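# Close every open drawer without disturbing the cabinets

## Task

Push each open drawer fully closed, leave every cabinet at its starting spot, knock nothing over, and keep the robot upright and untilted, since a fall or lasting lean fails the task.

## Robot and tools

ROBOT. A Dexmate Vega. It has a wheeled base with two steerable, driven front wheels and a passive rear caster. A Z-folding torso has three joints: hip, knee and waist. Two 7-joint arms each end in a two-finger gripper, and a head carries head_camera. The wrist cameras are left_wrist_camera and right_wrist_camera. From above, in its starting posture, the robot is 0.70 m long and 0.63 m wide (0.91 m with arms folded). Its front edge sits 0.35 m ahead of the base origin.

FRAMES. All positions are in metres. The base frame's origin is on the floor at the base's pivot point, 0.185 m behind the front axle, with x forward, y left and z up. The chest, left_hand and right_hand poses are reported in this frame. A hand point lies between the fingers, 0.033 m back from the closed tips. The fingers point along the hand's z axis and close along its y axis, and the camera is on the back of the hand (-x). base_odometry uses the base frame as it was at scene start, and it counts wheel rotation, so wheel slip shows up as travel. Headings are in rad, positive to the left.

move. Each call runs a single action. An action holds "base", "joints" or both, optionally with "speeds" and "min_time_s". Alternatively it holds "target" by itself. All motions in the action start together.
- base: one object holding exactly one key, and each key is a relative offset from where the base last reported itself. translate_m runs -2 to 2 m, forward positive. strafe_m runs -2 to 2 m, left positive, and the heading may drift about 0.02 rad. rotate_rad runs -3.2 to 3.2 rad, counter-clockwise positive. Before moving in a new direction the front wheels steer first, taking roughly 0.5 to 1.1 s.
- joints: one object that maps joint names to absolute angles in rad. Torso: torso_hip_rad 0 to 1.57, torso_knee_rad 0 to 3.141, torso_waist_rad -1.57 to 1.57 (positive tips the chest back). Chest forward lean equals knee minus hip minus waist. Left arm: shoulder_pitch -3.041 to 3.041 (+ down), shoulder_yaw -0.423 to 1.523, upper_arm_roll ±3.041, elbow -3.041 to 0.214 (negative bends up), forearm_roll ±3.041, wrist_pitch ±1.366 (+ down), wrist_yaw -1.348 to 1.087 (+ left). The right arm mirrors this: shoulder_pitch and wrist_pitch go down when negative, shoulder_yaw runs -1.523 to 0.423, and wrist_yaw runs -1.087 to 1.348. Grippers take 0 (closed) to 0.785. Head: head_pan_rad ±2.792 (+ left), head_tilt_rad ±1.483, head_camera_tilt_rad -1.483 to 1.378 (+ down).
- target: moves one hand to an absolute pose in the base frame. It needs side ("left"/"right"), x, y and z in m (-3 to 3), pitch_deg (-30 to 95; 90 points the fingers down, 0 is level), and heading_deg (0 points forward, + is counter-clockwise). Optional keys are roll_deg (default 0; heading and roll accept -360 to 360) and line_only (true means refuse anything but a straight path). The base must be still. The check looks only at the robot's own body, not at furniture. A long move can come back "short (part of ...)"; repeat the same target to continue it.
- speeds: caps per motion for this action only: translate_m and strafe_m 0.04 to 0.3 m/s, rotate_rad 0.1 to 0.6 rad/s.
- min_time_s: 0.1 to 8 s, the slowest allowed duration for arm and head motions.
- cameras: a list drawn from head_camera, left_wrist_camera, right_wrist_camera and all. [] returns no images. When the key is left out, an action returns none and an empty call returns all.
A move with no action just reports state and images. Any unknown key makes the call invalid.

Other tools. wait(seconds 0 to 10) lets time pass without new commands. zoom_image(camera, region [x0,y0,x1,y1] in pixels, at most 504x504) enlarges part of that camera's latest image. read_manual only returns licence text. finished_scene(scene) ends the scene for good, and the drawers must then stay shut without the robot.

RESULTS. The "move" line reads done, or else the worst status. base_status, joint_status, left_hand_status and right_hand_status report on the last accepted action. reached means within 10 mm and 2 degrees. short gives the remaining error, and refused gives a reason. off_target means the joint or base stopped away from its goal and may still be pushing. contact_stop or time_out means the target was dropped, the whole group stopped (torso, one arm or the other) and it now holds in place; contact_stop_at_<key> marks a joint halted by a sibling joint. not_followed, "joint command not followed" or "pose unreachable" means a self-collision check withheld the command. limit_stop_at_motor_heat means an over-temperature stop. unfinished means the scene ended first. turned_by_wheels and turned_by_imu give the rotation since the last report. base_tilt gives forward/right lean in degrees, with about 2 degrees of bias. Joint torques and motor temperatures are also listed. If a move or wait is refused or hits a stop, later move, wait and finished_scene calls in the same reply are skipped.

USEFUL POSTURES. Torso presets (hip, knee, waist): stand 0.469, 1.617, 1.048 (the start), stand_high 0.78, 1.57, 0.44, lean_20 0.52, 1.05, 0.18, lean_45 0.52, 1.05, -0.26, low_lean_45 0, 0, -0.79. Arm fold, in key order: left 1, 0.5, -0.6, -2.5, 0, -0.9, 0; right -1, -0.5, 0.6, -2.5, 0, 0.9, 0. Fold the arms before going to low_lean_45. In the leaning presets, straight-hanging arms strike the base.

CAUTIONS. The base keeps driving into furniture instead of stopping. If turned_by_imu exceeds 0.03 rad after a straight drive, or a time_out appears, it likely hit something. A count near zero means it is blocked or a wheel could not steer; a turn on the spot may free it. Push drawers gently at reduced speed so nothing slams and no cabinet shifts. Do not let the arms collide or press on each other, and that includes grippers closing on the other hand. Nothing prevents tipping, and the robot cannot right itself after a fall. Contact torque at a joint's limit causes a 10 s torque fault (142 N m shoulders, 76 upper-arm roll and elbow, 23.7 wrist and forearm). Motors warn at 65 °C and stop the arm at 80 °C, so back the arm off after any stop instead of leaving it pressing. Thinking time passes in simulation while the robot holds its last command.

Each tool is called after ">>>" by a JSON object that holds its "api" and its "payload".

## Session

>>> {"api": "move", "payload": {}}

Scene clock: 0.00 s.
Joint torques (N m): no reading
Motor temperatures (°C): left_arm=[27 30 30 30 34 38 35] | right_arm=[29 28 29 31 34 34 35]
base_odometry: x=+0.000 y=+0.000 heading=+0.000
turned_by_wheels: +0.000
turned_by_imu: +0.000
base_tilt: forward=+0.7 right=+0.0
base_status: not commanded
joint_positions: torso_hip_rad=+0.469 torso_knee_rad=+1.617 torso_waist_rad=+1.048 left_shoulder_pitch_rad=+2.210 left_shoulder_yaw_rad=-0.006 left_upper_arm_roll_rad=+0.013 left_elbow_rad=-1.094 left_forearm_roll_rad=-0.007 left_wrist_pitch_rad=-0.507 left_wrist_yaw_rad=+0.008 left_gripper_rad=+0.005 right_shoulder_pitch_rad=-2.215 right_shoulder_yaw_rad=+0.000 right_upper_arm_roll_rad=+0.002 right_elbow_rad=-1.113 right_forearm_roll_rad=-0.019 right_wrist_pitch_rad=+0.494 right_wrist_yaw_rad=-0.004 right_gripper_rad=+0.005 head_pan_rad=+0.000 head_tilt_rad=+0.000 head_camera_tilt_rad=+0.000
joint_status: not commanded
chest: x=-0.0111 y=+0.0000 z=+1.4155 quat_wxyz=(+0.999, +0.000, +0.050, +0.000) (m; base frame)
left_hand: x=+0.1898 y=+0.2218 z=+0.6044 quat_wxyz=(+0.418, -0.005, +0.908, -0.003) pitch_deg=+40.6 heading_deg=-0.1 roll_deg=-0.8 back=up (m; base frame)
right_hand: x=+0.1916 y=-0.2286 z=+0.6061 quat_wxyz=(+0.418, -0.008, +0.908, -0.002) pitch_deg=+40.6 heading_deg=+0.2 roll_deg=-0.8 back=up (m; base frame)
pictures: head_camera, left_wrist_camera, right_wrist_camera
Images, in order (width x height): head_camera 896x560, left_wrist_camera 672x420, right_wrist_camera 672x420.

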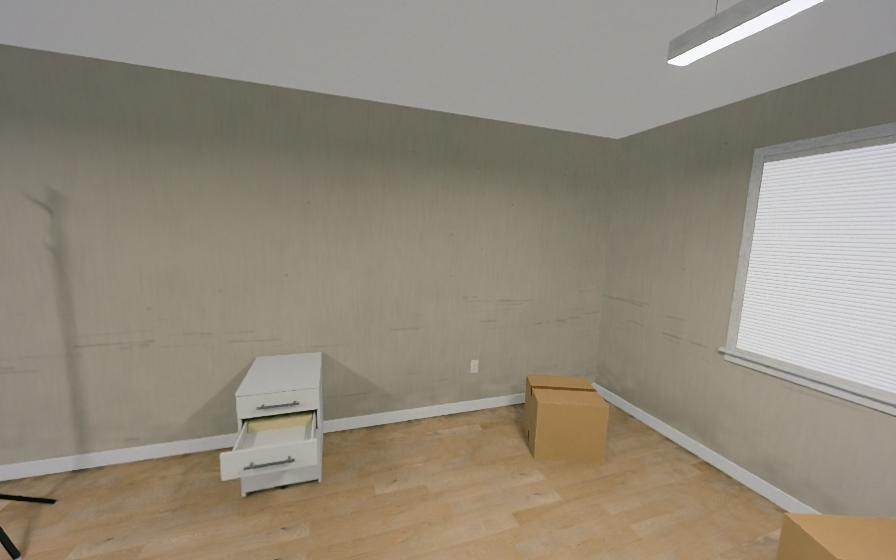

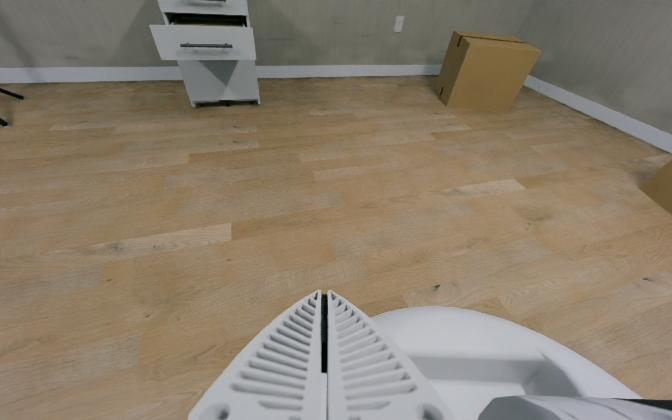

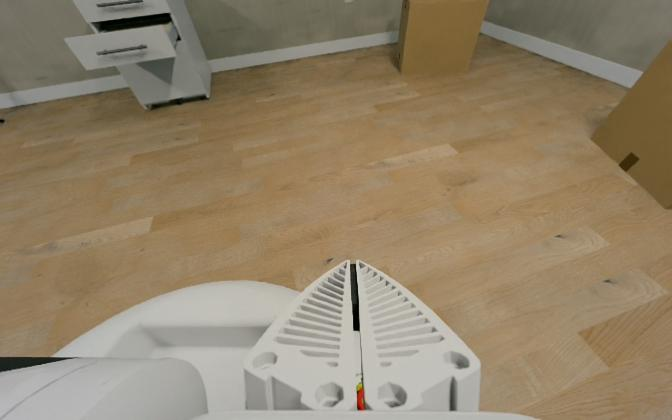

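>>> {"api": "move", "payload": {"joints": {"head_pan_rad": 1.4, "head_camera_tilt_rad": 0.4}, "cameras": ["head_camera"]}}

>>> {"api": "move", "payload": {"joints": {"head_pan_rad": 2.7, "head_camera_tilt_rad": 0.4}, "cameras": ["head_camera"]}}

>>> {"api": "move", "payload": {"joints": {"head_pan_rad": -2.3, "head_camera_tilt_rad": 0.4}, "cameras": ["head_camera"]}}

>>> {"api": "move", "payload": {"joints": {"head_pan_rad": -1.0, "head_camera_tilt_rad": 0.4}, "cameras": ["head_camera"]}}

>>> {"api": "move", "payload": {"joints": {"head_pan_rad": 0.3, "head_camera_tilt_rad": 0.5}, "cameras": ["head_camera"]}}

Scene clock: 11.60 s.
Joint torques (N m): left_arm=[5.97 -1.14 1.58 -6.4 0.57 -1.83 -0.19] | right_arm=[-2.78 -0.24 -0.55 -4.56 0.05 1.68 0.09]
move: done
base_odometry: x=+0.000 y=+0.000 heading=+0.000
turned_by_wheels: +0.000
turned_by_imu: +0.001
base_tilt: forward=+0.6 right=-0.1
base_status: not commanded
joint_positions: torso_hip_rad=+0.469 torso_knee_rad=+1.617 torso_waist_rad=+1.048 left_shoulder_pitch_rad=+2.210 left_shoulder_yaw_rad=-0.006 left_upper_arm_roll_rad=+0.013 left_elbow_rad=-1.094 left_forearm_roll_rad=-0.007 left_wrist_pitch_rad=-0.507 left_wrist_yaw_rad=+0.008 left_gripper_rad=+0.005 right_shoulder_pitch_rad=-2.215 right_shoulder_yaw_rad=+0.000 right_upper_arm_roll_rad=+0.002 right_elbow_rad=-1.113 right_forearm_roll_rad=-0.019 right_wrist_pitch_rad=+0.494 right_wrist_yaw_rad=-0.004 right_gripper_rad=+0.005 head_pan_rad=+1.400 head_tilt_rad=+0.000 head_camera_tilt_rad=+0.400
joint_status: all done
chest: x=-0.0111 y=+0.0000 z=+1.4155 quat_wxyz=(+0.999, +0.000, +0.050, +0.000) (m; base frame)
left_hand: x=+0.1898 y=+0.2218 z=+0.6044 quat_wxyz=(+0.418, -0.005, +0.908, -0.003) pitch_deg=+40.6 heading_deg=-0.1 roll_deg=-0.8 back=up (m; base frame)
right_hand: x=+0.1916 y=-0.2286 z=+0.6061 quat_wxyz=(+0.418, -0.008, +0.908, -0.002) pitch_deg=+40.6 heading_deg=+0.2 roll_deg=-0.8 back=up (m; base frame)
pictures: head_camera
Images, in order (width x height): head_camera 896x560.

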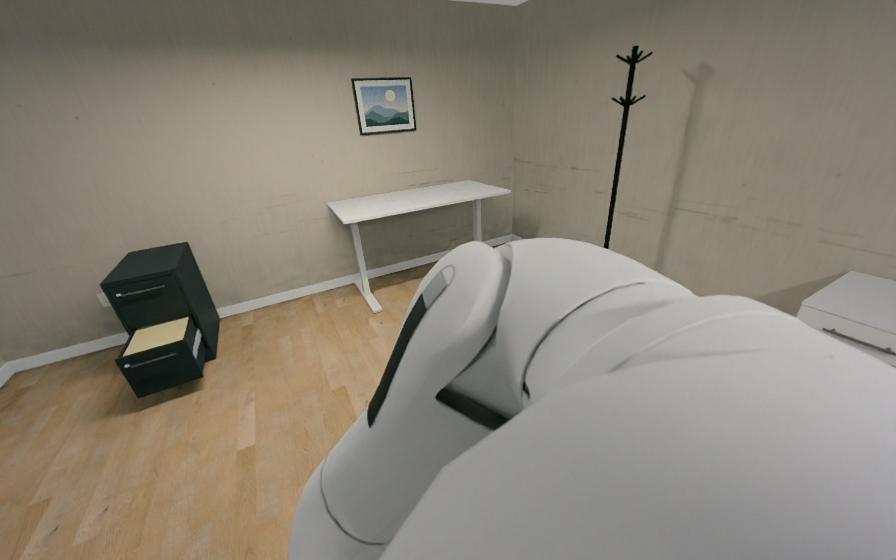

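Scene clock: 13.13 s.
Joint torques (N m): left_arm=[5.06 -1.12 0.56 -5.43 0.15 -2.6 -0.18] | right_arm=[-2.15 1.58 -0.76 -3.96 -0.03 2.02 0.03]
move: done
base_odometry: x=+0.000 y=+0.000 heading=+0.000
turned_by_wheels: +0.000
turned_by_imu: +0.000
base_tilt: forward=+0.6 right=-0.1
base_status: not commanded
joint_positions: torso_hip_rad=+0.469 torso_knee_rad=+1.617 torso_waist_rad=+1.048 left_shoulder_pitch_rad=+2.210 left_shoulder_yaw_rad=-0.006 left_upper_arm_roll_rad=+0.013 left_elbow_rad=-1.094 left_forearm_roll_rad=-0.007 left_wrist_pitch_rad=-0.507 left_wrist_yaw_rad=+0.008 left_gripper_rad=+0.005 right_shoulder_pitch_rad=-2.215 right_shoulder_yaw_rad=+0.000 right_upper_arm_roll_rad=+0.002 right_elbow_rad=-1.113 right_forearm_roll_rad=-0.019 right_wrist_pitch_rad=+0.494 right_wrist_yaw_rad=-0.004 right_gripper_rad=+0.005 head_pan_rad=+2.700 head_tilt_rad=+0.000 head_camera_tilt_rad=+0.400
joint_status: all done
chest: x=-0.0111 y=+0.0000 z=+1.4155 quat_wxyz=(+0.999, +0.000, +0.050, +0.000) (m; base frame)
left_hand: x=+0.1898 y=+0.2218 z=+0.6044 quat_wxyz=(+0.418, -0.005, +0.908, -0.003) pitch_deg=+40.6 heading_deg=-0.1 roll_deg=-0.8 back=up (m; base frame)
right_hand: x=+0.1916 y=-0.2286 z=+0.6061 quat_wxyz=(+0.418, -0.008, +0.908, -0.002) pitch_deg=+40.6 heading_deg=+0.2 roll_deg=-0.8 back=up (m; base frame)
pictures: head_camera
Images, in order (width x height): head_camera 896x560.

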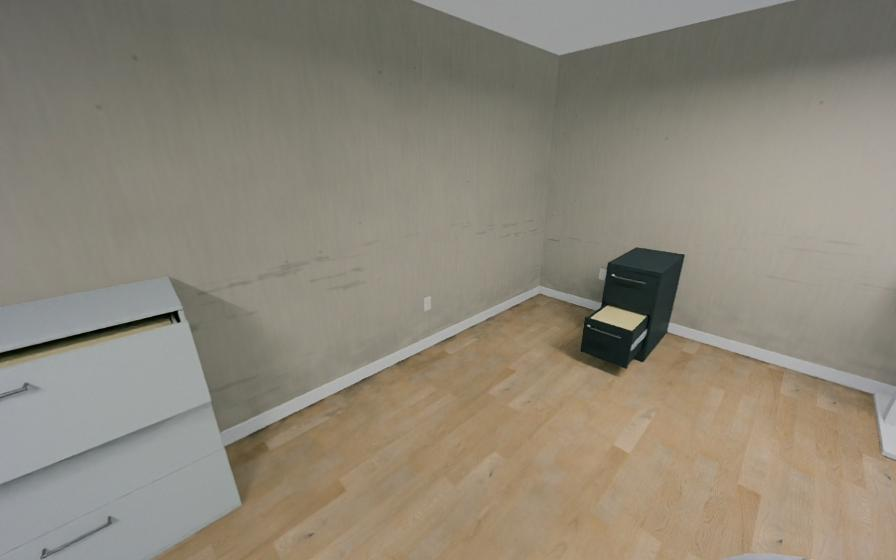

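Scene clock: 17.13 s.
Joint torques (N m): left_arm=[4.65 -0.67 1.34 -5.1 0.04 -2.17 0.18] | right_arm=[-3.37 0.15 -0.7 -4.82 -0.04 2.35 0.13]
move: done
base_odometry: x=+0.000 y=+0.000 heading=+0.000
turned_by_wheels: +0.000
turned_by_imu: +0.001
base_tilt: forward=+0.6 right=+0.0
base_status: not commanded
joint_positions: torso_hip_rad=+0.469 torso_knee_rad=+1.617 torso_waist_rad=+1.048 left_shoulder_pitch_rad=+2.210 left_shoulder_yaw_rad=-0.006 left_upper_arm_roll_rad=+0.013 left_elbow_rad=-1.094 left_forearm_roll_rad=-0.007 left_wrist_pitch_rad=-0.507 left_wrist_yaw_rad=+0.008 left_gripper_rad=+0.005 right_shoulder_pitch_rad=-2.215 right_shoulder_yaw_rad=+0.000 right_upper_arm_roll_rad=+0.002 right_elbow_rad=-1.113 right_forearm_roll_rad=-0.019 right_wrist_pitch_rad=+0.494 right_wrist_yaw_rad=-0.004 right_gripper_rad=+0.005 head_pan_rad=-2.300 head_tilt_rad=+0.000 head_camera_tilt_rad=+0.400
joint_status: all done
chest: x=-0.0111 y=+0.0000 z=+1.4155 quat_wxyz=(+0.999, +0.000, +0.050, +0.000) (m; base frame)
left_hand: x=+0.1898 y=+0.2218 z=+0.6044 quat_wxyz=(+0.418, -0.005, +0.908, -0.003) pitch_deg=+40.6 heading_deg=-0.1 roll_deg=-0.8 back=up (m; base frame)
right_hand: x=+0.1916 y=-0.2286 z=+0.6061 quat_wxyz=(+0.418, -0.008, +0.908, -0.002) pitch_deg=+40.6 heading_deg=+0.2 roll_deg=-0.8 back=up (m; base frame)
pictures: head_camera
Images, in order (width x height): head_camera 896x560.

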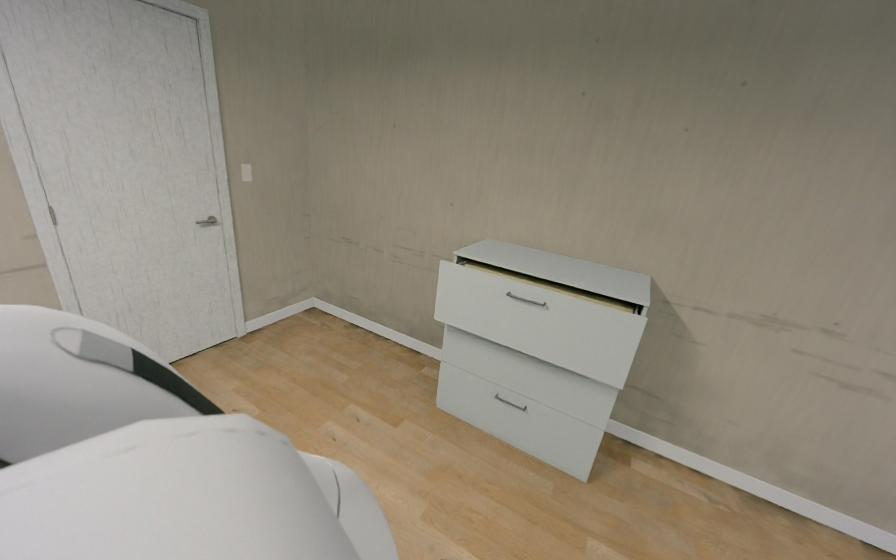

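Scene clock: 18.67 s.
Joint torques (N m): left_arm=[7.5 1.97 0.35 -5.52 -0.18 -1.85 0.12] | right_arm=[-3.55 0.34 -0.72 -4.28 -0.02 2.4 -0.01]
move: done
base_odometry: x=+0.000 y=+0.000 heading=+0.000
turned_by_wheels: +0.000
turned_by_imu: +0.000
base_tilt: forward=+0.6 right=-0.1
base_status: not commanded
joint_positions: torso_hip_rad=+0.469 torso_knee_rad=+1.617 torso_waist_rad=+1.048 left_shoulder_pitch_rad=+2.210 left_shoulder_yaw_rad=-0.006 left_upper_arm_roll_rad=+0.013 left_elbow_rad=-1.094 left_forearm_roll_rad=-0.007 left_wrist_pitch_rad=-0.507 left_wrist_yaw_rad=+0.008 left_gripper_rad=+0.005 right_shoulder_pitch_rad=-2.215 right_shoulder_yaw_rad=+0.000 right_upper_arm_roll_rad=+0.002 right_elbow_rad=-1.113 right_forearm_roll_rad=-0.019 right_wrist_pitch_rad=+0.494 right_wrist_yaw_rad=-0.004 right_gripper_rad=+0.005 head_pan_rad=-1.000 head_tilt_rad=+0.000 head_camera_tilt_rad=+0.400
joint_status: all done
chest: x=-0.0111 y=+0.0000 z=+1.4155 quat_wxyz=(+0.999, +0.000, +0.050, +0.000) (m; base frame)
left_hand: x=+0.1898 y=+0.2218 z=+0.6044 quat_wxyz=(+0.418, -0.005, +0.908, -0.003) pitch_deg=+40.6 heading_deg=-0.1 roll_deg=-0.8 back=up (m; base frame)
right_hand: x=+0.1916 y=-0.2286 z=+0.6061 quat_wxyz=(+0.418, -0.008, +0.908, -0.002) pitch_deg=+40.6 heading_deg=+0.2 roll_deg=-0.8 back=up (m; base frame)
pictures: head_camera
Images, in order (width x height): head_camera 896x560.

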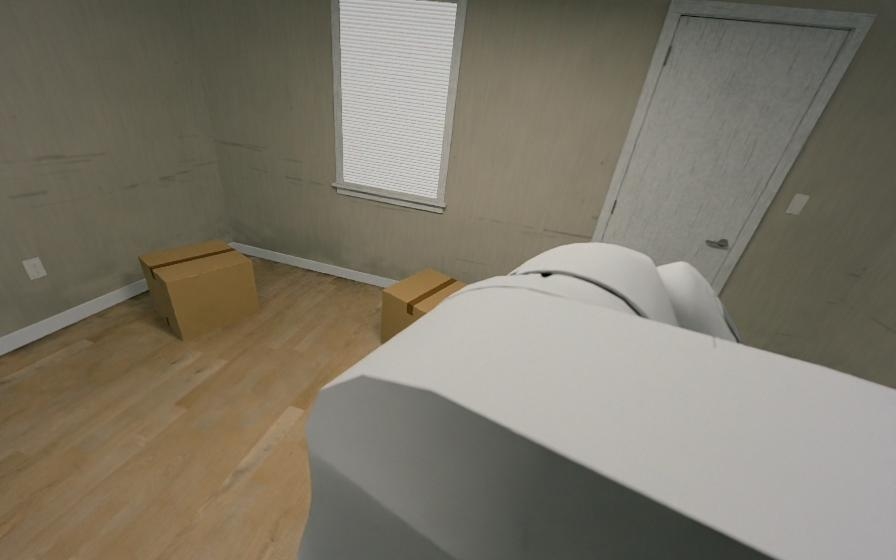

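Scene clock: 20.20 s.
Joint torques (N m): left_arm=[4 0.38 1.43 -6.76 -0.58 -2.15 -0.11] | right_arm=[-3.53 -0.16 -0.83 -4.28 0 1.78 0.13]
move: done
base_odometry: x=+0.000 y=+0.000 heading=+0.000
turned_by_wheels: +0.000
turned_by_imu: +0.000
base_tilt: forward=+0.7 right=+0.0
base_status: not commanded
joint_positions: torso_hip_rad=+0.469 torso_knee_rad=+1.617 torso_waist_rad=+1.048 left_shoulder_pitch_rad=+2.210 left_shoulder_yaw_rad=-0.006 left_upper_arm_roll_rad=+0.013 left_elbow_rad=-1.094 left_forearm_roll_rad=-0.007 left_wrist_pitch_rad=-0.507 left_wrist_yaw_rad=+0.008 left_gripper_rad=+0.005 right_shoulder_pitch_rad=-2.215 right_shoulder_yaw_rad=+0.000 right_upper_arm_roll_rad=+0.002 right_elbow_rad=-1.113 right_forearm_roll_rad=-0.019 right_wrist_pitch_rad=+0.494 right_wrist_yaw_rad=-0.004 right_gripper_rad=+0.005 head_pan_rad=+0.300 head_tilt_rad=+0.000 head_camera_tilt_rad=+0.500
joint_status: all done
chest: x=-0.0111 y=+0.0000 z=+1.4155 quat_wxyz=(+0.999, +0.000, +0.050, +0.000) (m; base frame)
left_hand: x=+0.1898 y=+0.2218 z=+0.6044 quat_wxyz=(+0.418, -0.005, +0.908, -0.003) pitch_deg=+40.6 heading_deg=-0.1 roll_deg=-0.8 back=up (m; base frame)
right_hand: x=+0.1916 y=-0.2286 z=+0.6061 quat_wxyz=(+0.418, -0.008, +0.908, -0.002) pitch_deg=+40.6 heading_deg=+0.2 roll_deg=-0.8 back=up (m; base frame)
pictures: head_camera
Images, in order (width x height): head_camera 896x560.

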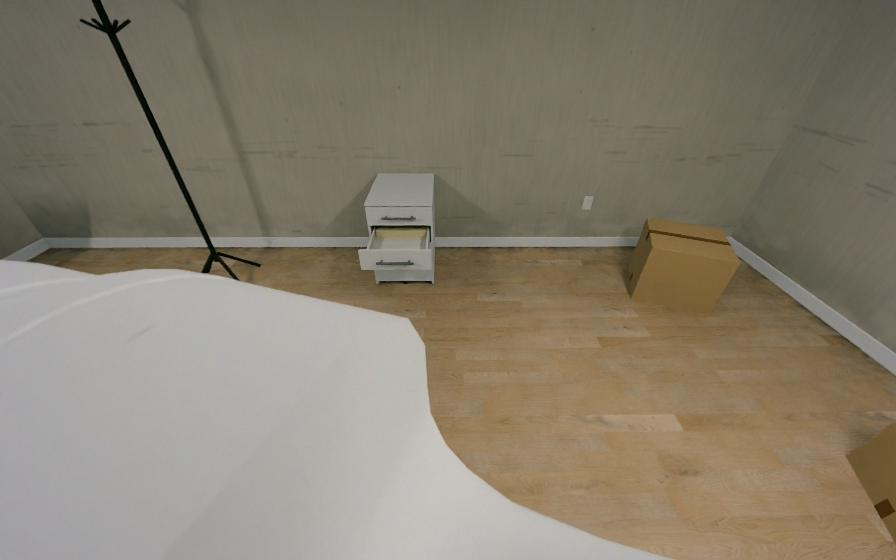

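>>> {"api": "move", "payload": {"base": {"rotate_rad": 0.32}, "joints": {"head_pan_rad": 0, "head_camera_tilt_rad": 0.3}, "cameras": ["head_camera"]}}

>>> {"api": "zoom_image", "payload": {"camera": "head_camera", "region": [280, 150, 560, 400]}}

Scene clock: 57.80 s.
Joint torques (N m): left_arm=[4.81 -1.25 1.27 -6.89 -0.05 -1.57 -0.1] | right_arm=[-2.82 1.57 -0.83 -4.97 -0.02 2.14 0.09]
move: done
base_odometry: x=+0.000 y=+0.000 heading=+0.320
turned_by_wheels: +0.320
turned_by_imu: +0.314
base_tilt: forward=+0.6 right=+0.0
base_status: done
joint_positions: torso_hip_rad=+0.469 torso_knee_rad=+1.617 torso_waist_rad=+1.048 left_shoulder_pitch_rad=+2.210 left_shoulder_yaw_rad=-0.006 left_upper_arm_roll_rad=+0.013 left_elbow_rad=-1.094 left_forearm_roll_rad=-0.007 left_wrist_pitch_rad=-0.507 left_wrist_yaw_rad=+0.008 left_gripper_rad=+0.005 right_shoulder_pitch_rad=-2.215 right_shoulder_yaw_rad=+0.000 right_upper_arm_roll_rad=+0.002 right_elbow_rad=-1.113 right_forearm_roll_rad=-0.019 right_wrist_pitch_rad=+0.494 right_wrist_yaw_rad=-0.004 right_gripper_rad=+0.005 head_pan_rad=+0.000 head_tilt_rad=+0.000 head_camera_tilt_rad=+0.300
joint_status: all done
chest: x=-0.0111 y=+0.0000 z=+1.4155 quat_wxyz=(+0.999, +0.000, +0.050, +0.000) (m; base frame)
left_hand: x=+0.1898 y=+0.2218 z=+0.6044 quat_wxyz=(+0.418, -0.005, +0.908, -0.003) pitch_deg=+40.6 heading_deg=-0.1 roll_deg=-0.8 back=up (m; base frame)
right_hand: x=+0.1916 y=-0.2286 z=+0.6061 quat_wxyz=(+0.418, -0.008, +0.908, -0.002) pitch_deg=+40.6 heading_deg=+0.2 roll_deg=-0.8 back=up (m; base frame)
pictures: head_camera
Images, in order (width x height): head_camera 896x560.

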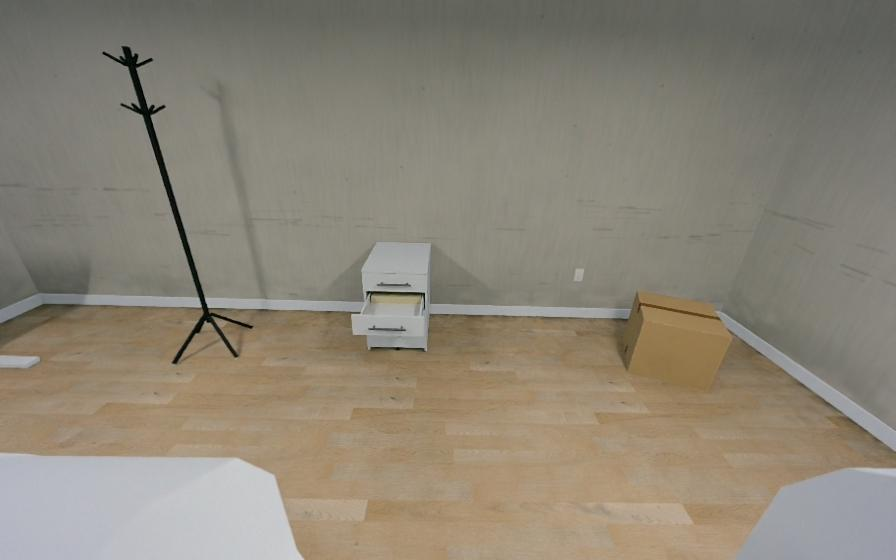

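Scaled by 1.800 from the camera's 896x560 image, which has a finer 960x600 frame.

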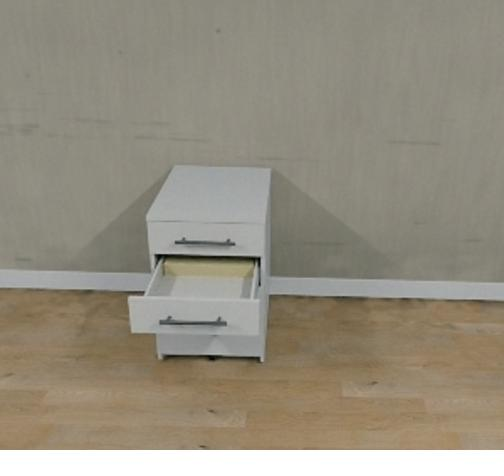

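>>> {"api": "move", "payload": {"base": {"translate_m": 1.0}, "joints": {"head_camera_tilt_rad": 0.55}, "cameras": ["head_camera"]}}

>>> {"api": "zoom_image", "payload": {"camera": "head_camera", "region": [200, 150, 500, 450]}}

Scene clock: 74.83 s.
Joint torques (N m): left_arm=[4 -0.2 1.2 -7.32 -0.06 -3.75 0.42] | right_arm=[-2.4 0.48 -0.74 -4.87 0.09 1.98 0.02]
move: done
base_odometry: x=+0.948 y=+0.318 heading=+0.321
turned_by_wheels: +0.000
turned_by_imu: +0.003
base_tilt: forward=+0.7 right=+0.0
base_status: done
joint_positions: torso_hip_rad=+0.469 torso_knee_rad=+1.617 torso_waist_rad=+1.048 left_shoulder_pitch_rad=+2.210 left_shoulder_yaw_rad=-0.006 left_upper_arm_roll_rad=+0.013 left_elbow_rad=-1.094 left_forearm_roll_rad=-0.007 left_wrist_pitch_rad=-0.507 left_wrist_yaw_rad=+0.008 left_gripper_rad=+0.005 right_shoulder_pitch_rad=-2.215 right_shoulder_yaw_rad=+0.000 right_upper_arm_roll_rad=+0.002 right_elbow_rad=-1.113 right_forearm_roll_rad=-0.019 right_wrist_pitch_rad=+0.494 right_wrist_yaw_rad=-0.004 right_gripper_rad=+0.005 head_pan_rad=+0.000 head_tilt_rad=+0.000 head_camera_tilt_rad=+0.550
joint_status: all done
chest: x=-0.0111 y=+0.0000 z=+1.4155 quat_wxyz=(+0.999, +0.000, +0.050, +0.000) (m; base frame)
left_hand: x=+0.1898 y=+0.2218 z=+0.6044 quat_wxyz=(+0.418, -0.005, +0.908, -0.003) pitch_deg=+40.6 heading_deg=-0.1 roll_deg=-0.8 back=up (m; base frame)
right_hand: x=+0.1916 y=-0.2286 z=+0.6061 quat_wxyz=(+0.418, -0.008, +0.908, -0.002) pitch_deg=+40.6 heading_deg=+0.2 roll_deg=-0.8 back=up (m; base frame)
pictures: head_camera
Images, in order (width x height): head_camera 896x560.

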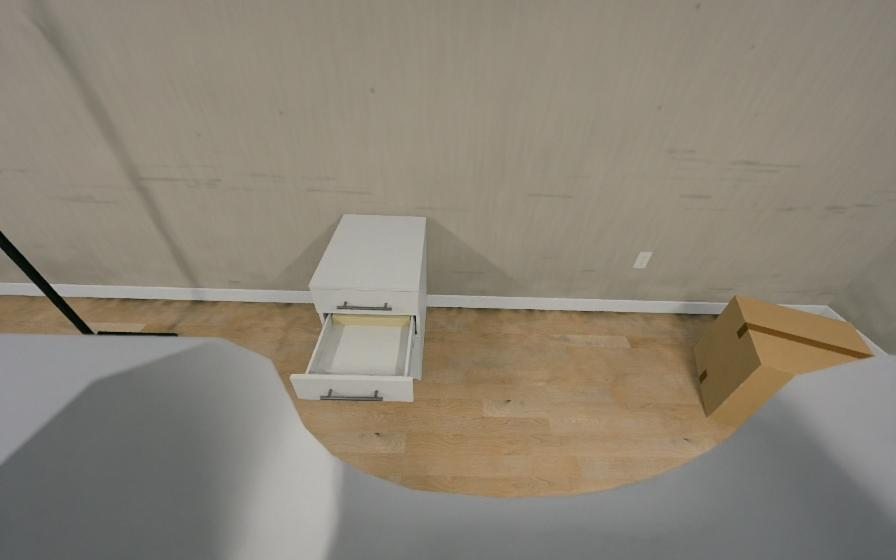

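Scaled by 1.680 from the camera's 896x560 image, which has a finer 960x600 frame.

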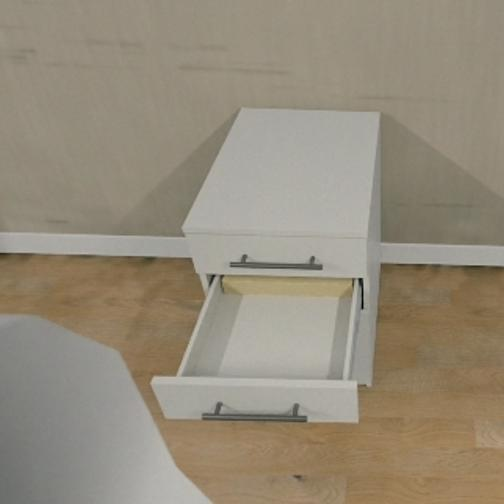

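>>> {"api": "move", "payload": {"joints": {"right_shoulder_pitch_rad": -1, "right_shoulder_yaw_rad": -0.5, "right_upper_arm_roll_rad": 0.6, "right_elbow_rad": -2.5, "right_forearm_roll_rad": 0, "right_wrist_pitch_rad": 0.9, "right_wrist_yaw_rad": 0}}}

>>> {"api": "move", "payload": {"target": {"side": "left", "x": 0.55, "y": 0.25, "z": 1.2, "pitch_deg": 0, "heading_deg": 0}}}

>>> {"api": "move", "payload": {"joints": {"torso_hip_rad": 0.0, "torso_knee_rad": 0.5, "torso_waist_rad": -0.2, "head_camera_tilt_rad": 0.1}, "cameras": ["head_camera", "left_wrist_camera"]}}

Scene clock: 104.33 s.
Joint torques (N m): left_arm=[5.81 0.08 1.2 -5.3 0.83 -1.99 0] | right_arm=[15.1 -6.77 4.05 -1.96 0.77 -1.59 0.16]
move: done
base_odometry: x=+0.948 y=+0.318 heading=+0.321
turned_by_wheels: +0.000
turned_by_imu: +0.002
base_tilt: forward=+0.6 right=-0.1
base_status: not commanded
joint_positions: torso_hip_rad=+0.469 torso_knee_rad=+1.617 torso_waist_rad=+1.048 left_shoulder_pitch_rad=+2.210 left_shoulder_yaw_rad=-0.006 left_upper_arm_roll_rad=+0.013 left_elbow_rad=-1.094 left_forearm_roll_rad=-0.007 left_wrist_pitch_rad=-0.507 left_wrist_yaw_rad=+0.008 left_gripper_rad=+0.005 right_shoulder_pitch_rad=-1.006 right_shoulder_yaw_rad=-0.498 right_upper_arm_roll_rad=+0.597 right_elbow_rad=-2.494 right_forearm_roll_rad=+0.000 right_wrist_pitch_rad=+0.898 right_wrist_yaw_rad=+0.000 right_gripper_rad=+0.005 head_pan_rad=+0.000 head_tilt_rad=+0.000 head_camera_tilt_rad=+0.550
joint_status: all done
chest: x=-0.0111 y=+0.0000 z=+1.4155 quat_wxyz=(+0.999, +0.000, +0.050, +0.000) (m; base frame)
left_hand: x=+0.1898 y=+0.2218 z=+0.6044 quat_wxyz=(+0.418, -0.005, +0.908, -0.003) pitch_deg=+40.6 heading_deg=-0.1 roll_deg=-0.8 back=up (m; base frame)
right_hand: x=-0.0193 y=-0.1561 z=+1.7192 quat_wxyz=(+0.842, -0.204, -0.392, -0.309) pitch_deg=-37.5 heading_deg=+132.5 roll_deg=+7.3 back=down (m; base frame)

Scene clock: 110.60 s.
Joint torques (N m): left_arm=[-8.79 7.4 -9.64 -9.07 0.41 -0.92 0.49] | right_arm=[12.51 -7.57 4.35 -2.02 0.64 -2.31 0.15]
move: done
base_odometry: x=+0.948 y=+0.318 heading=+0.321
turned_by_wheels: +0.000
turned_by_imu: +0.001
base_tilt: forward=+0.7 right=+0.0
base_status: not commanded
joint_positions: torso_hip_rad=+0.469 torso_knee_rad=+1.617 torso_waist_rad=+1.048 left_shoulder_pitch_rad=+1.888 left_shoulder_yaw_rad=+1.375 left_upper_arm_roll_rad=+0.270 left_elbow_rad=-2.472 left_forearm_roll_rad=-0.895 left_wrist_pitch_rad=-0.255 left_wrist_yaw_rad=+0.978 left_gripper_rad=+0.005 right_shoulder_pitch_rad=-1.000 right_shoulder_yaw_rad=-0.500 right_upper_arm_roll_rad=+0.600 right_elbow_rad=-2.500 right_forearm_roll_rad=+0.000 right_wrist_pitch_rad=+0.900 right_wrist_yaw_rad=+0.000 right_gripper_rad=+0.005 head_pan_rad=+0.000 head_tilt_rad=+0.000 head_camera_tilt_rad=+0.550
joint_status: not commanded
chest: x=-0.0111 y=+0.0000 z=+1.4155 quat_wxyz=(+0.999, +0.000, +0.050, +0.000) (m; base frame)
left_hand: x=+0.5508 y=+0.2516 z=+1.1993 quat_wxyz=(+0.708, -0.001, +0.706, +0.001) pitch_deg=-0.1 heading_deg=+0.1 roll_deg=+0.0 back=up (m; base frame)
left_hand_status: reached (checked arc [a long move; over the whole arc the hand travels 0.85 m to end 0.70 m from its start, up to 0.19 m off the straight line; left_shoulder_yaw_rad turns most, 1.39 rad; on the way or at its end the hand turns up to 44 deg from its attitude at the start], planned for 4.7 s): 2 mm and 0.2 deg off.
right_hand: x=-0.0238 y=-0.1534 z=+1.7167 quat_wxyz=(+0.839, -0.205, -0.398, -0.310) pitch_deg=-36.8 heading_deg=+132.5 roll_deg=+7.0 back=down (m; base frame)

Scene clock: 116.50 s.
Joint torques (N m): left_arm=[-3.54 6.61 -2.79 -9.52 1.22 -0.79 0.03] | right_arm=[11.09 -8.13 6.6 -4.55 1.39 -1.01 -0.91]
move: done
base_odometry: x=+0.948 y=+0.318 heading=+0.321
turned_by_wheels: +0.000
turned_by_imu: +0.001
base_tilt: forward=+0.6 right=-0.1
base_status: not commanded
joint_positions: torso_hip_rad=+0.000 torso_knee_rad=+0.500 torso_waist_rad=-0.200 left_shoulder_pitch_rad=+1.886 left_shoulder_yaw_rad=+1.380 left_upper_arm_roll_rad=+0.271 left_elbow_rad=-2.478 left_forearm_roll_rad=-0.899 left_wrist_pitch_rad=-0.254 left_wrist_yaw_rad=+0.982 left_gripper_rad=+0.005 right_shoulder_pitch_rad=-1.000 right_shoulder_yaw_rad=-0.500 right_upper_arm_roll_rad=+0.600 right_elbow_rad=-2.500 right_forearm_roll_rad=+0.000 right_wrist_pitch_rad=+0.900 right_wrist_yaw_rad=+0.000 right_gripper_rad=+0.005 head_pan_rad=+0.000 head_tilt_rad=+0.000 head_camera_tilt_rad=+0.100
joint_status: all done
chest: x=+0.0922 y=+0.0000 z=+1.0446 quat_wxyz=(+0.939, +0.000, +0.343, +0.000) (m; base frame)
left_hand: x=+0.4335 y=+0.2501 z=+0.5498 quat_wxyz=(+0.466, +0.000, +0.885, +0.000) pitch_deg=+34.4 heading_deg=+0.0 roll_deg=+0.0 back=up (m; base frame)
right_hand: x=+0.2518 y=-0.1534 z=+1.3004 quat_wxyz=(+0.919, -0.287, -0.133, -0.235) pitch_deg=-53.1 heading_deg=+100.4 roll_deg=+50.9 back=down (m; base frame)
pictures: head_camera, left_wrist_camera
Images, in order (width x height): head_camera 896x560, left_wrist_camera 672x420.

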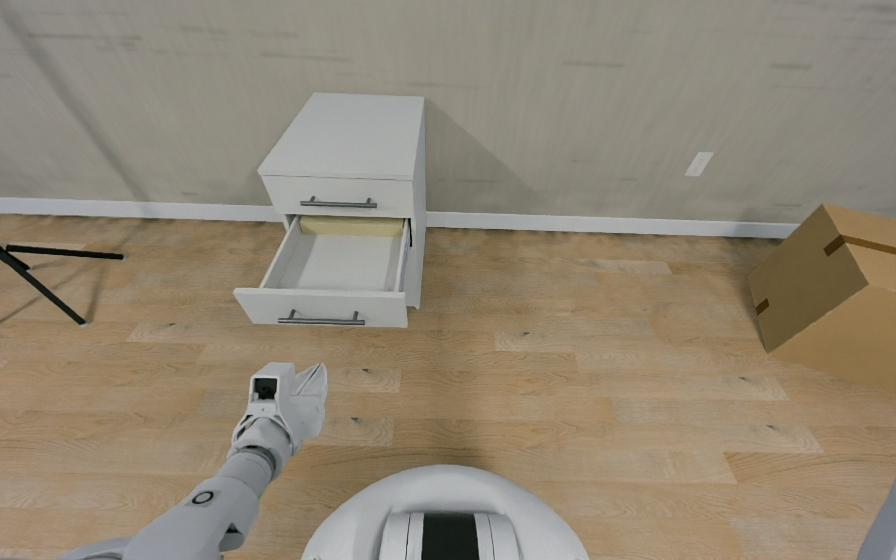

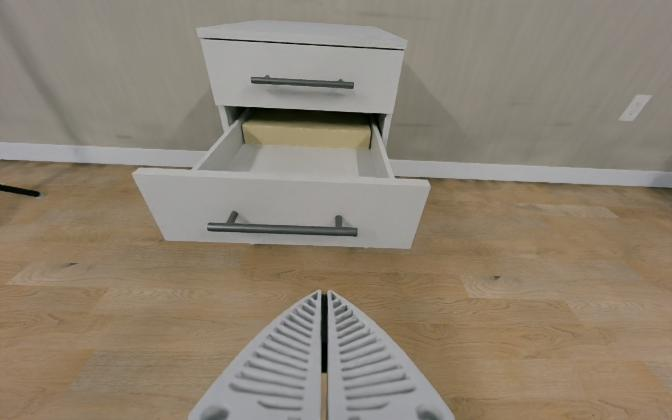

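>>> {"api": "move", "payload": {"target": {"side": "left", "x": 0.61, "y": 0.34, "z": 0.45, "pitch_deg": 20, "heading_deg": 0}, "cameras": ["head_camera", "left_wrist_camera"]}}

Scene clock: 142.03 s.
Joint torques (N m): left_arm=[-7.67 6.54 -6.99 -6 0.71 -4 -0.42] | right_arm=[11.04 -7.81 6.58 -4.08 1.43 -1.39 -0.99]
move: done
base_odometry: x=+0.948 y=+0.318 heading=+0.321
turned_by_wheels: +0.000
turned_by_imu: +0.001
base_tilt: forward=+0.7 right=-0.1
base_status: not commanded
joint_positions: torso_hip_rad=+0.000 torso_knee_rad=+0.500 torso_waist_rad=-0.200 left_shoulder_pitch_rad=+1.236 left_shoulder_yaw_rad=+0.845 left_upper_arm_roll_rad=+0.519 left_elbow_rad=-1.552 left_forearm_roll_rad=-0.774 left_wrist_pitch_rad=-0.408 left_wrist_yaw_rad=+0.351 left_gripper_rad=+0.005 right_shoulder_pitch_rad=-1.000 right_shoulder_yaw_rad=-0.500 right_upper_arm_roll_rad=+0.600 right_elbow_rad=-2.500 right_forearm_roll_rad=+0.000 right_wrist_pitch_rad=+0.900 right_wrist_yaw_rad=+0.000 right_gripper_rad=+0.005 head_pan_rad=+0.000 head_tilt_rad=+0.000 head_camera_tilt_rad=+0.100
joint_status: not commanded
chest: x=+0.0922 y=+0.0000 z=+1.0446 quat_wxyz=(+0.939, +0.000, +0.343, +0.000) (m; base frame)
left_hand: x=+0.6090 y=+0.3400 z=+0.4504 quat_wxyz=(+0.573, +0.000, +0.820, +0.000) pitch_deg=+20.1 heading_deg=+0.0 roll_deg=+0.0 back=up (m; base frame)
left_hand_status: reached (straight line, planned for 3.2 s): 1 mm and 0.1 deg off.
right_hand: x=+0.2518 y=-0.1534 z=+1.3004 quat_wxyz=(+0.919, -0.287, -0.133, -0.235) pitch_deg=-53.1 heading_deg=+100.4 roll_deg=+50.9 back=down (m; base frame)
pictures: head_camera, left_wrist_camera
Images, in order (width x height): head_camera 896x560, left_wrist_camera 672x420.

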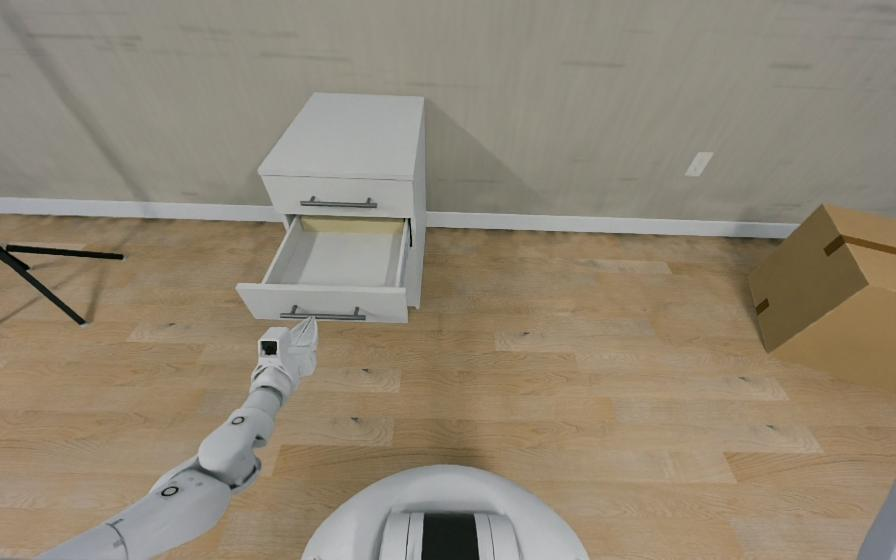

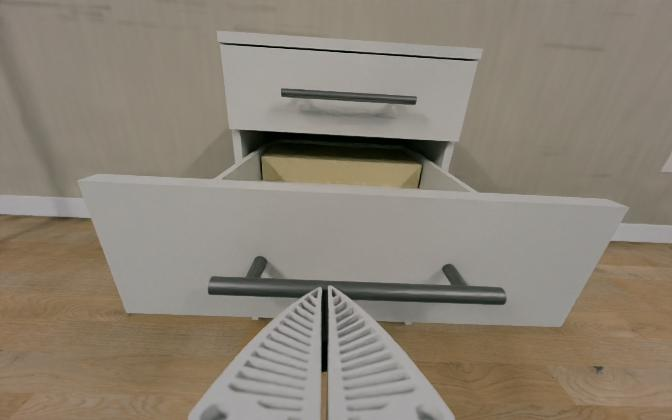

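>>> {"api": "move", "payload": {"target": {"side": "left", "x": 0.58, "y": 0.335, "z": 0.49, "pitch_deg": 20, "heading_deg": 0}}}

>>> {"api": "move", "payload": {"base": {"translate_m": 0.12}, "speeds": {"translate_m": 0.08}, "cameras": ["head_camera", "left_wrist_camera"]}}

Scene clock: 151.27 s.
Joint torques (N m): left_arm=[-0.03 6.76 -12.19 -9.23 0.03 -2.83 0.15] | right_arm=[10.66 -7.1 6.76 -4.72 1.36 -1.81 -0.99]
move: done
base_odometry: x=+0.948 y=+0.318 heading=+0.321
turned_by_wheels: +0.000
turned_by_imu: +0.001
base_tilt: forward=+0.7 right=+0.0
base_status: not commanded
joint_positions: torso_hip_rad=+0.000 torso_knee_rad=+0.500 torso_waist_rad=-0.200 left_shoulder_pitch_rad=+1.388 left_shoulder_yaw_rad=+0.973 left_upper_arm_roll_rad=+0.457 left_elbow_rad=-1.772 left_forearm_roll_rad=-0.795 left_wrist_pitch_rad=-0.399 left_wrist_yaw_rad=+0.459 left_gripper_rad=+0.005 right_shoulder_pitch_rad=-1.000 right_shoulder_yaw_rad=-0.500 right_upper_arm_roll_rad=+0.600 right_elbow_rad=-2.500 right_forearm_roll_rad=+0.000 right_wrist_pitch_rad=+0.900 right_wrist_yaw_rad=+0.000 right_gripper_rad=+0.005 head_pan_rad=+0.000 head_tilt_rad=+0.000 head_camera_tilt_rad=+0.100
joint_status: not commanded
chest: x=+0.0922 y=+0.0000 z=+1.0446 quat_wxyz=(+0.939, +0.000, +0.343, +0.000) (m; base frame)
left_hand: x=+0.5807 y=+0.3353 z=+0.4888 quat_wxyz=(+0.573, +0.000, +0.819, +0.000) pitch_deg=+20.0 heading_deg=+0.0 roll_deg=+0.0 back=up (m; base frame)
left_hand_status: reached (straight line, planned for 1.0 s): 1 mm and 0.0 deg off.
right_hand: x=+0.2518 y=-0.1534 z=+1.3004 quat_wxyz=(+0.919, -0.287, -0.133, -0.235) pitch_deg=-53.1 heading_deg=+100.4 roll_deg=+50.9 back=down (m; base frame)

Scene clock: 153.63 s.
Joint torques (N m): left_arm=[-0.83 9.59 -12.68 -8.61 0.48 -2.79 0.11] | right_arm=[9.73 -7.3 6.5 -4.45 1.38 -1.13 -1.06]
move: done
base_odometry: x=+1.062 y=+0.356 heading=+0.321
turned_by_wheels: +0.000
turned_by_imu: +0.001
base_tilt: forward=+0.7 right=+0.0
base_status: done
joint_positions: torso_hip_rad=+0.000 torso_knee_rad=+0.500 torso_waist_rad=-0.200 left_shoulder_pitch_rad=+1.392 left_shoulder_yaw_rad=+0.977 left_upper_arm_roll_rad=+0.455 left_elbow_rad=-1.778 left_forearm_roll_rad=-0.796 left_wrist_pitch_rad=-0.398 left_wrist_yaw_rad=+0.462 left_gripper_rad=+0.005 right_shoulder_pitch_rad=-1.000 right_shoulder_yaw_rad=-0.500 right_upper_arm_roll_rad=+0.600 right_elbow_rad=-2.500 right_forearm_roll_rad=+0.000 right_wrist_pitch_rad=+0.900 right_wrist_yaw_rad=+0.000 right_gripper_rad=+0.005 head_pan_rad=+0.000 head_tilt_rad=+0.000 head_camera_tilt_rad=+0.100
joint_status: not commanded
chest: x=+0.0922 y=+0.0000 z=+1.0445 quat_wxyz=(+0.939, +0.000, +0.343, +0.000) (m; base frame)
left_hand: x=+0.5799 y=+0.3349 z=+0.4897 quat_wxyz=(+0.573, +0.000, +0.819, +0.000) pitch_deg=+20.0 heading_deg=+0.0 roll_deg=+0.0 back=up (m; base frame)
right_hand: x=+0.2518 y=-0.1534 z=+1.3003 quat_wxyz=(+0.919, -0.287, -0.132, -0.235) pitch_deg=-53.1 heading_deg=+100.4 roll_deg=+50.9 back=down (m; base frame)
pictures: head_camera, left_wrist_camera
Images, in order (width x height): head_camera 896x560, left_wrist_camera 672x420.

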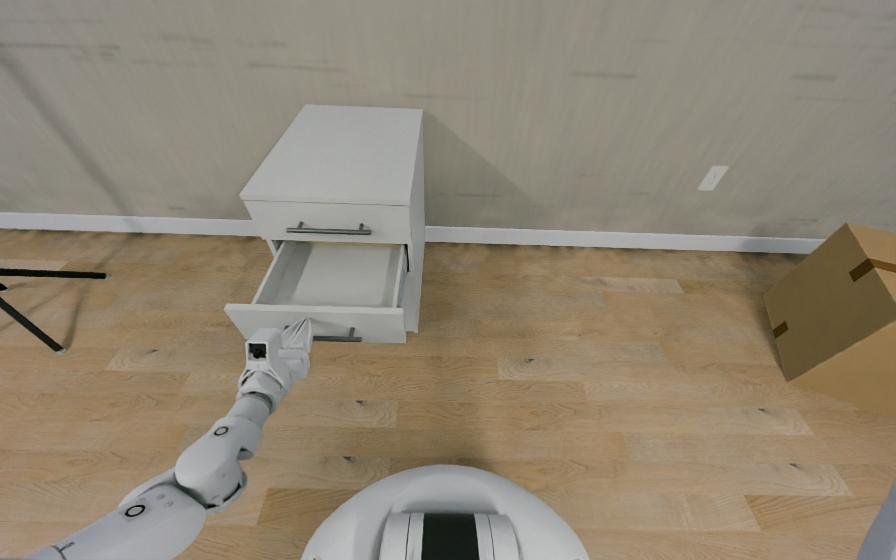

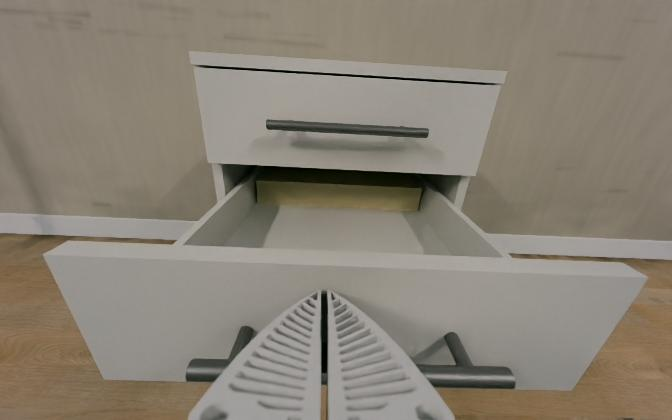

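>>> {"api": "move", "payload": {"base": {"translate_m": 0.16}, "speeds": {"translate_m": 0.08}, "cameras": ["head_camera", "left_wrist_camera"]}}

>>> {"api": "zoom_image", "payload": {"camera": "head_camera", "region": [180, 140, 460, 400]}}

Scene clock: 162.43 s.
Joint torques (N m): left_arm=[-2.19 7.17 -10.72 -10.56 0.17 -2.91 0.17] | right_arm=[10.33 -7.33 6.7 -4.93 1.38 -1.27 -0.97]
move: done
base_odometry: x=+1.214 y=+0.407 heading=+0.321
turned_by_wheels: +0.000
turned_by_imu: +0.001
base_tilt: forward=+0.7 right=+0.0
base_status: done
joint_positions: torso_hip_rad=+0.000 torso_knee_rad=+0.500 torso_waist_rad=-0.200 left_shoulder_pitch_rad=+1.392 left_shoulder_yaw_rad=+0.977 left_upper_arm_roll_rad=+0.455 left_elbow_rad=-1.778 left_forearm_roll_rad=-0.796 left_wrist_pitch_rad=-0.398 left_wrist_yaw_rad=+0.462 left_gripper_rad=+0.005 right_shoulder_pitch_rad=-1.000 right_shoulder_yaw_rad=-0.500 right_upper_arm_roll_rad=+0.600 right_elbow_rad=-2.500 right_forearm_roll_rad=+0.000 right_wrist_pitch_rad=+0.900 right_wrist_yaw_rad=+0.000 right_gripper_rad=+0.005 head_pan_rad=+0.000 head_tilt_rad=+0.000 head_camera_tilt_rad=+0.100
joint_status: not commanded
chest: x=+0.0922 y=+0.0000 z=+1.0445 quat_wxyz=(+0.939, +0.000, +0.343, +0.000) (m; base frame)
left_hand: x=+0.5798 y=+0.3349 z=+0.4896 quat_wxyz=(+0.573, +0.000, +0.819, +0.000) pitch_deg=+20.0 heading_deg=+0.0 roll_deg=+0.0 back=up (m; base frame)
right_hand: x=+0.2518 y=-0.1534 z=+1.3003 quat_wxyz=(+0.919, -0.287, -0.132, -0.235) pitch_deg=-53.1 heading_deg=+100.4 roll_deg=+50.9 back=down (m; base frame)
pictures: head_camera, left_wrist_camera
Images, in order (width x height): head_camera 896x560, left_wrist_camera 672x420.

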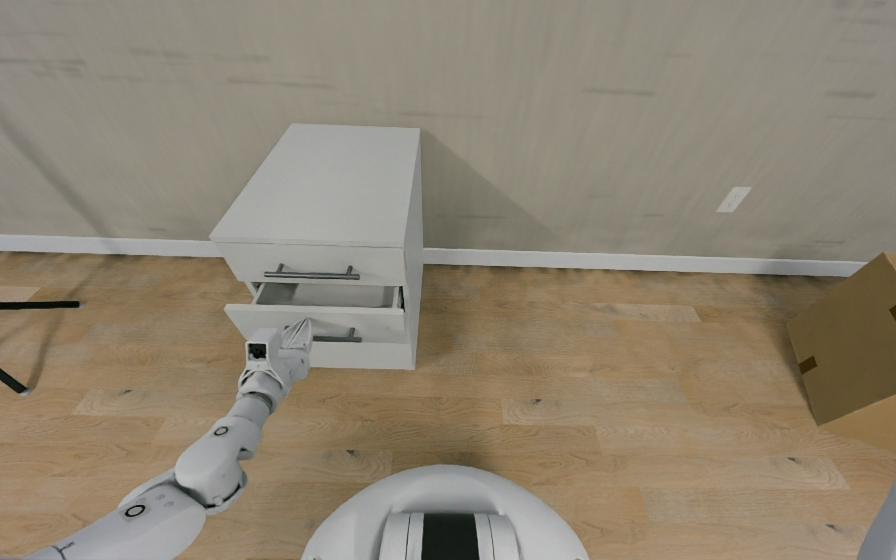

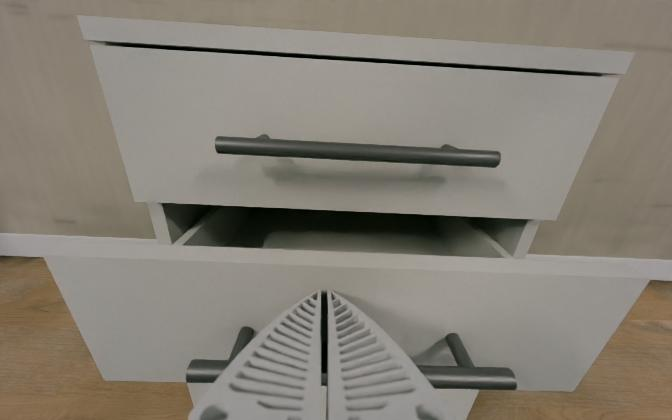

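Scaled by 1.800 from the camera's 896x560 image, which has a finer 960x600 frame.

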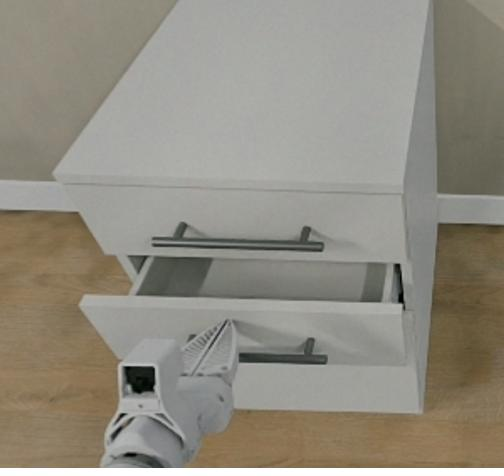

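>>> {"api": "move", "payload": {"base": {"translate_m": 0.04}, "speeds": {"translate_m": 0.05}, "cameras": ["head_camera", "left_wrist_camera"]}}

>>> {"api": "zoom_image", "payload": {"camera": "head_camera", "region": [180, 140, 460, 400]}}

Scene clock: 168.77 s.
Joint torques (N m): left_arm=[-2.36 6.02 -10.32 -10.86 0.46 -2.29 -0.08] | right_arm=[10.65 -8.19 6.53 -5.08 1.4 -0.91 -1.12]
move: done
base_odometry: x=+1.252 y=+0.419 heading=+0.322
turned_by_wheels: +0.000
turned_by_imu: +0.001
base_tilt: forward=+0.7 right=+0.0
base_status: done
joint_positions: torso_hip_rad=+0.000 torso_knee_rad=+0.500 torso_waist_rad=-0.200 left_shoulder_pitch_rad=+1.392 left_shoulder_yaw_rad=+0.977 left_upper_arm_roll_rad=+0.455 left_elbow_rad=-1.778 left_forearm_roll_rad=-0.796 left_wrist_pitch_rad=-0.398 left_wrist_yaw_rad=+0.462 left_gripper_rad=+0.005 right_shoulder_pitch_rad=-1.000 right_shoulder_yaw_rad=-0.500 right_upper_arm_roll_rad=+0.600 right_elbow_rad=-2.500 right_forearm_roll_rad=+0.000 right_wrist_pitch_rad=+0.900 right_wrist_yaw_rad=+0.000 right_gripper_rad=+0.005 head_pan_rad=+0.000 head_tilt_rad=+0.000 head_camera_tilt_rad=+0.100
joint_status: not commanded
chest: x=+0.0922 y=+0.0000 z=+1.0445 quat_wxyz=(+0.939, +0.000, +0.343, +0.000) (m; base frame)
left_hand: x=+0.5798 y=+0.3349 z=+0.4896 quat_wxyz=(+0.573, +0.000, +0.819, +0.000) pitch_deg=+20.0 heading_deg=+0.0 roll_deg=+0.0 back=up (m; base frame)
right_hand: x=+0.2518 y=-0.1534 z=+1.3003 quat_wxyz=(+0.919, -0.287, -0.132, -0.235) pitch_deg=-53.1 heading_deg=+100.4 roll_deg=+50.9 back=down (m; base frame)
pictures: head_camera, left_wrist_camera
Images, in order (width x height): head_camera 896x560, left_wrist_camera 672x420.

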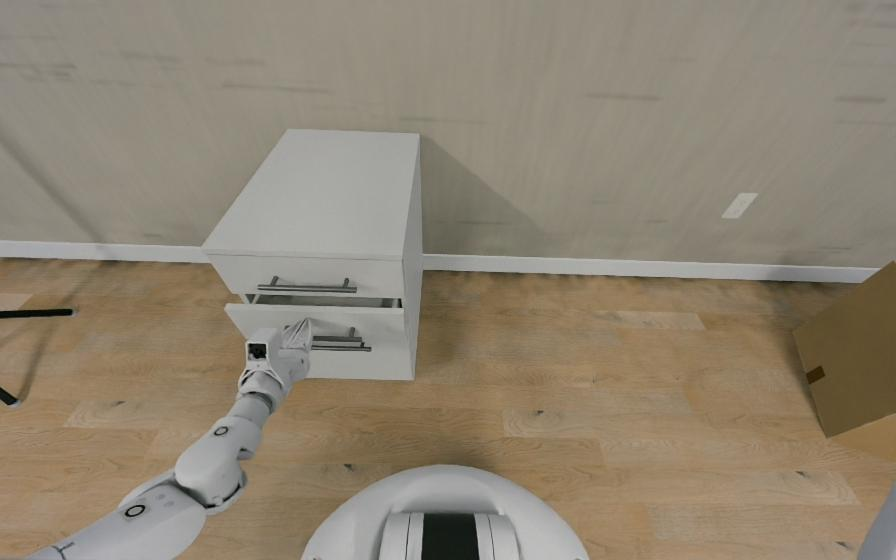

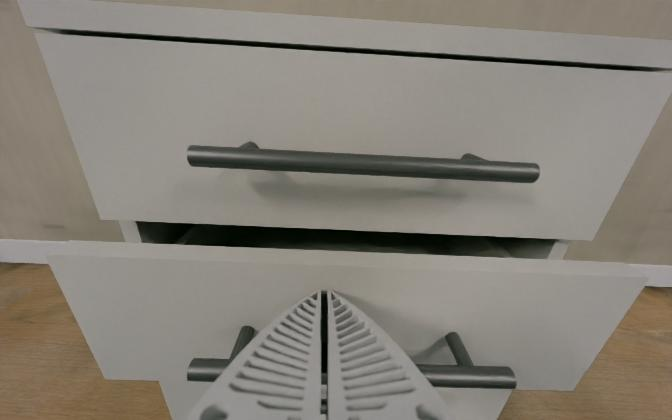

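Scaled by 1.800 from the camera's 896x560 image, which has a finer 960x600 frame.

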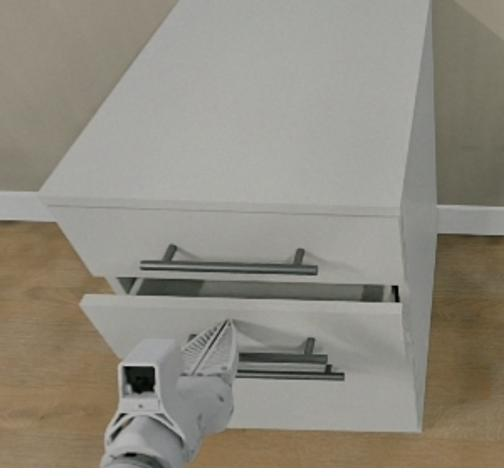

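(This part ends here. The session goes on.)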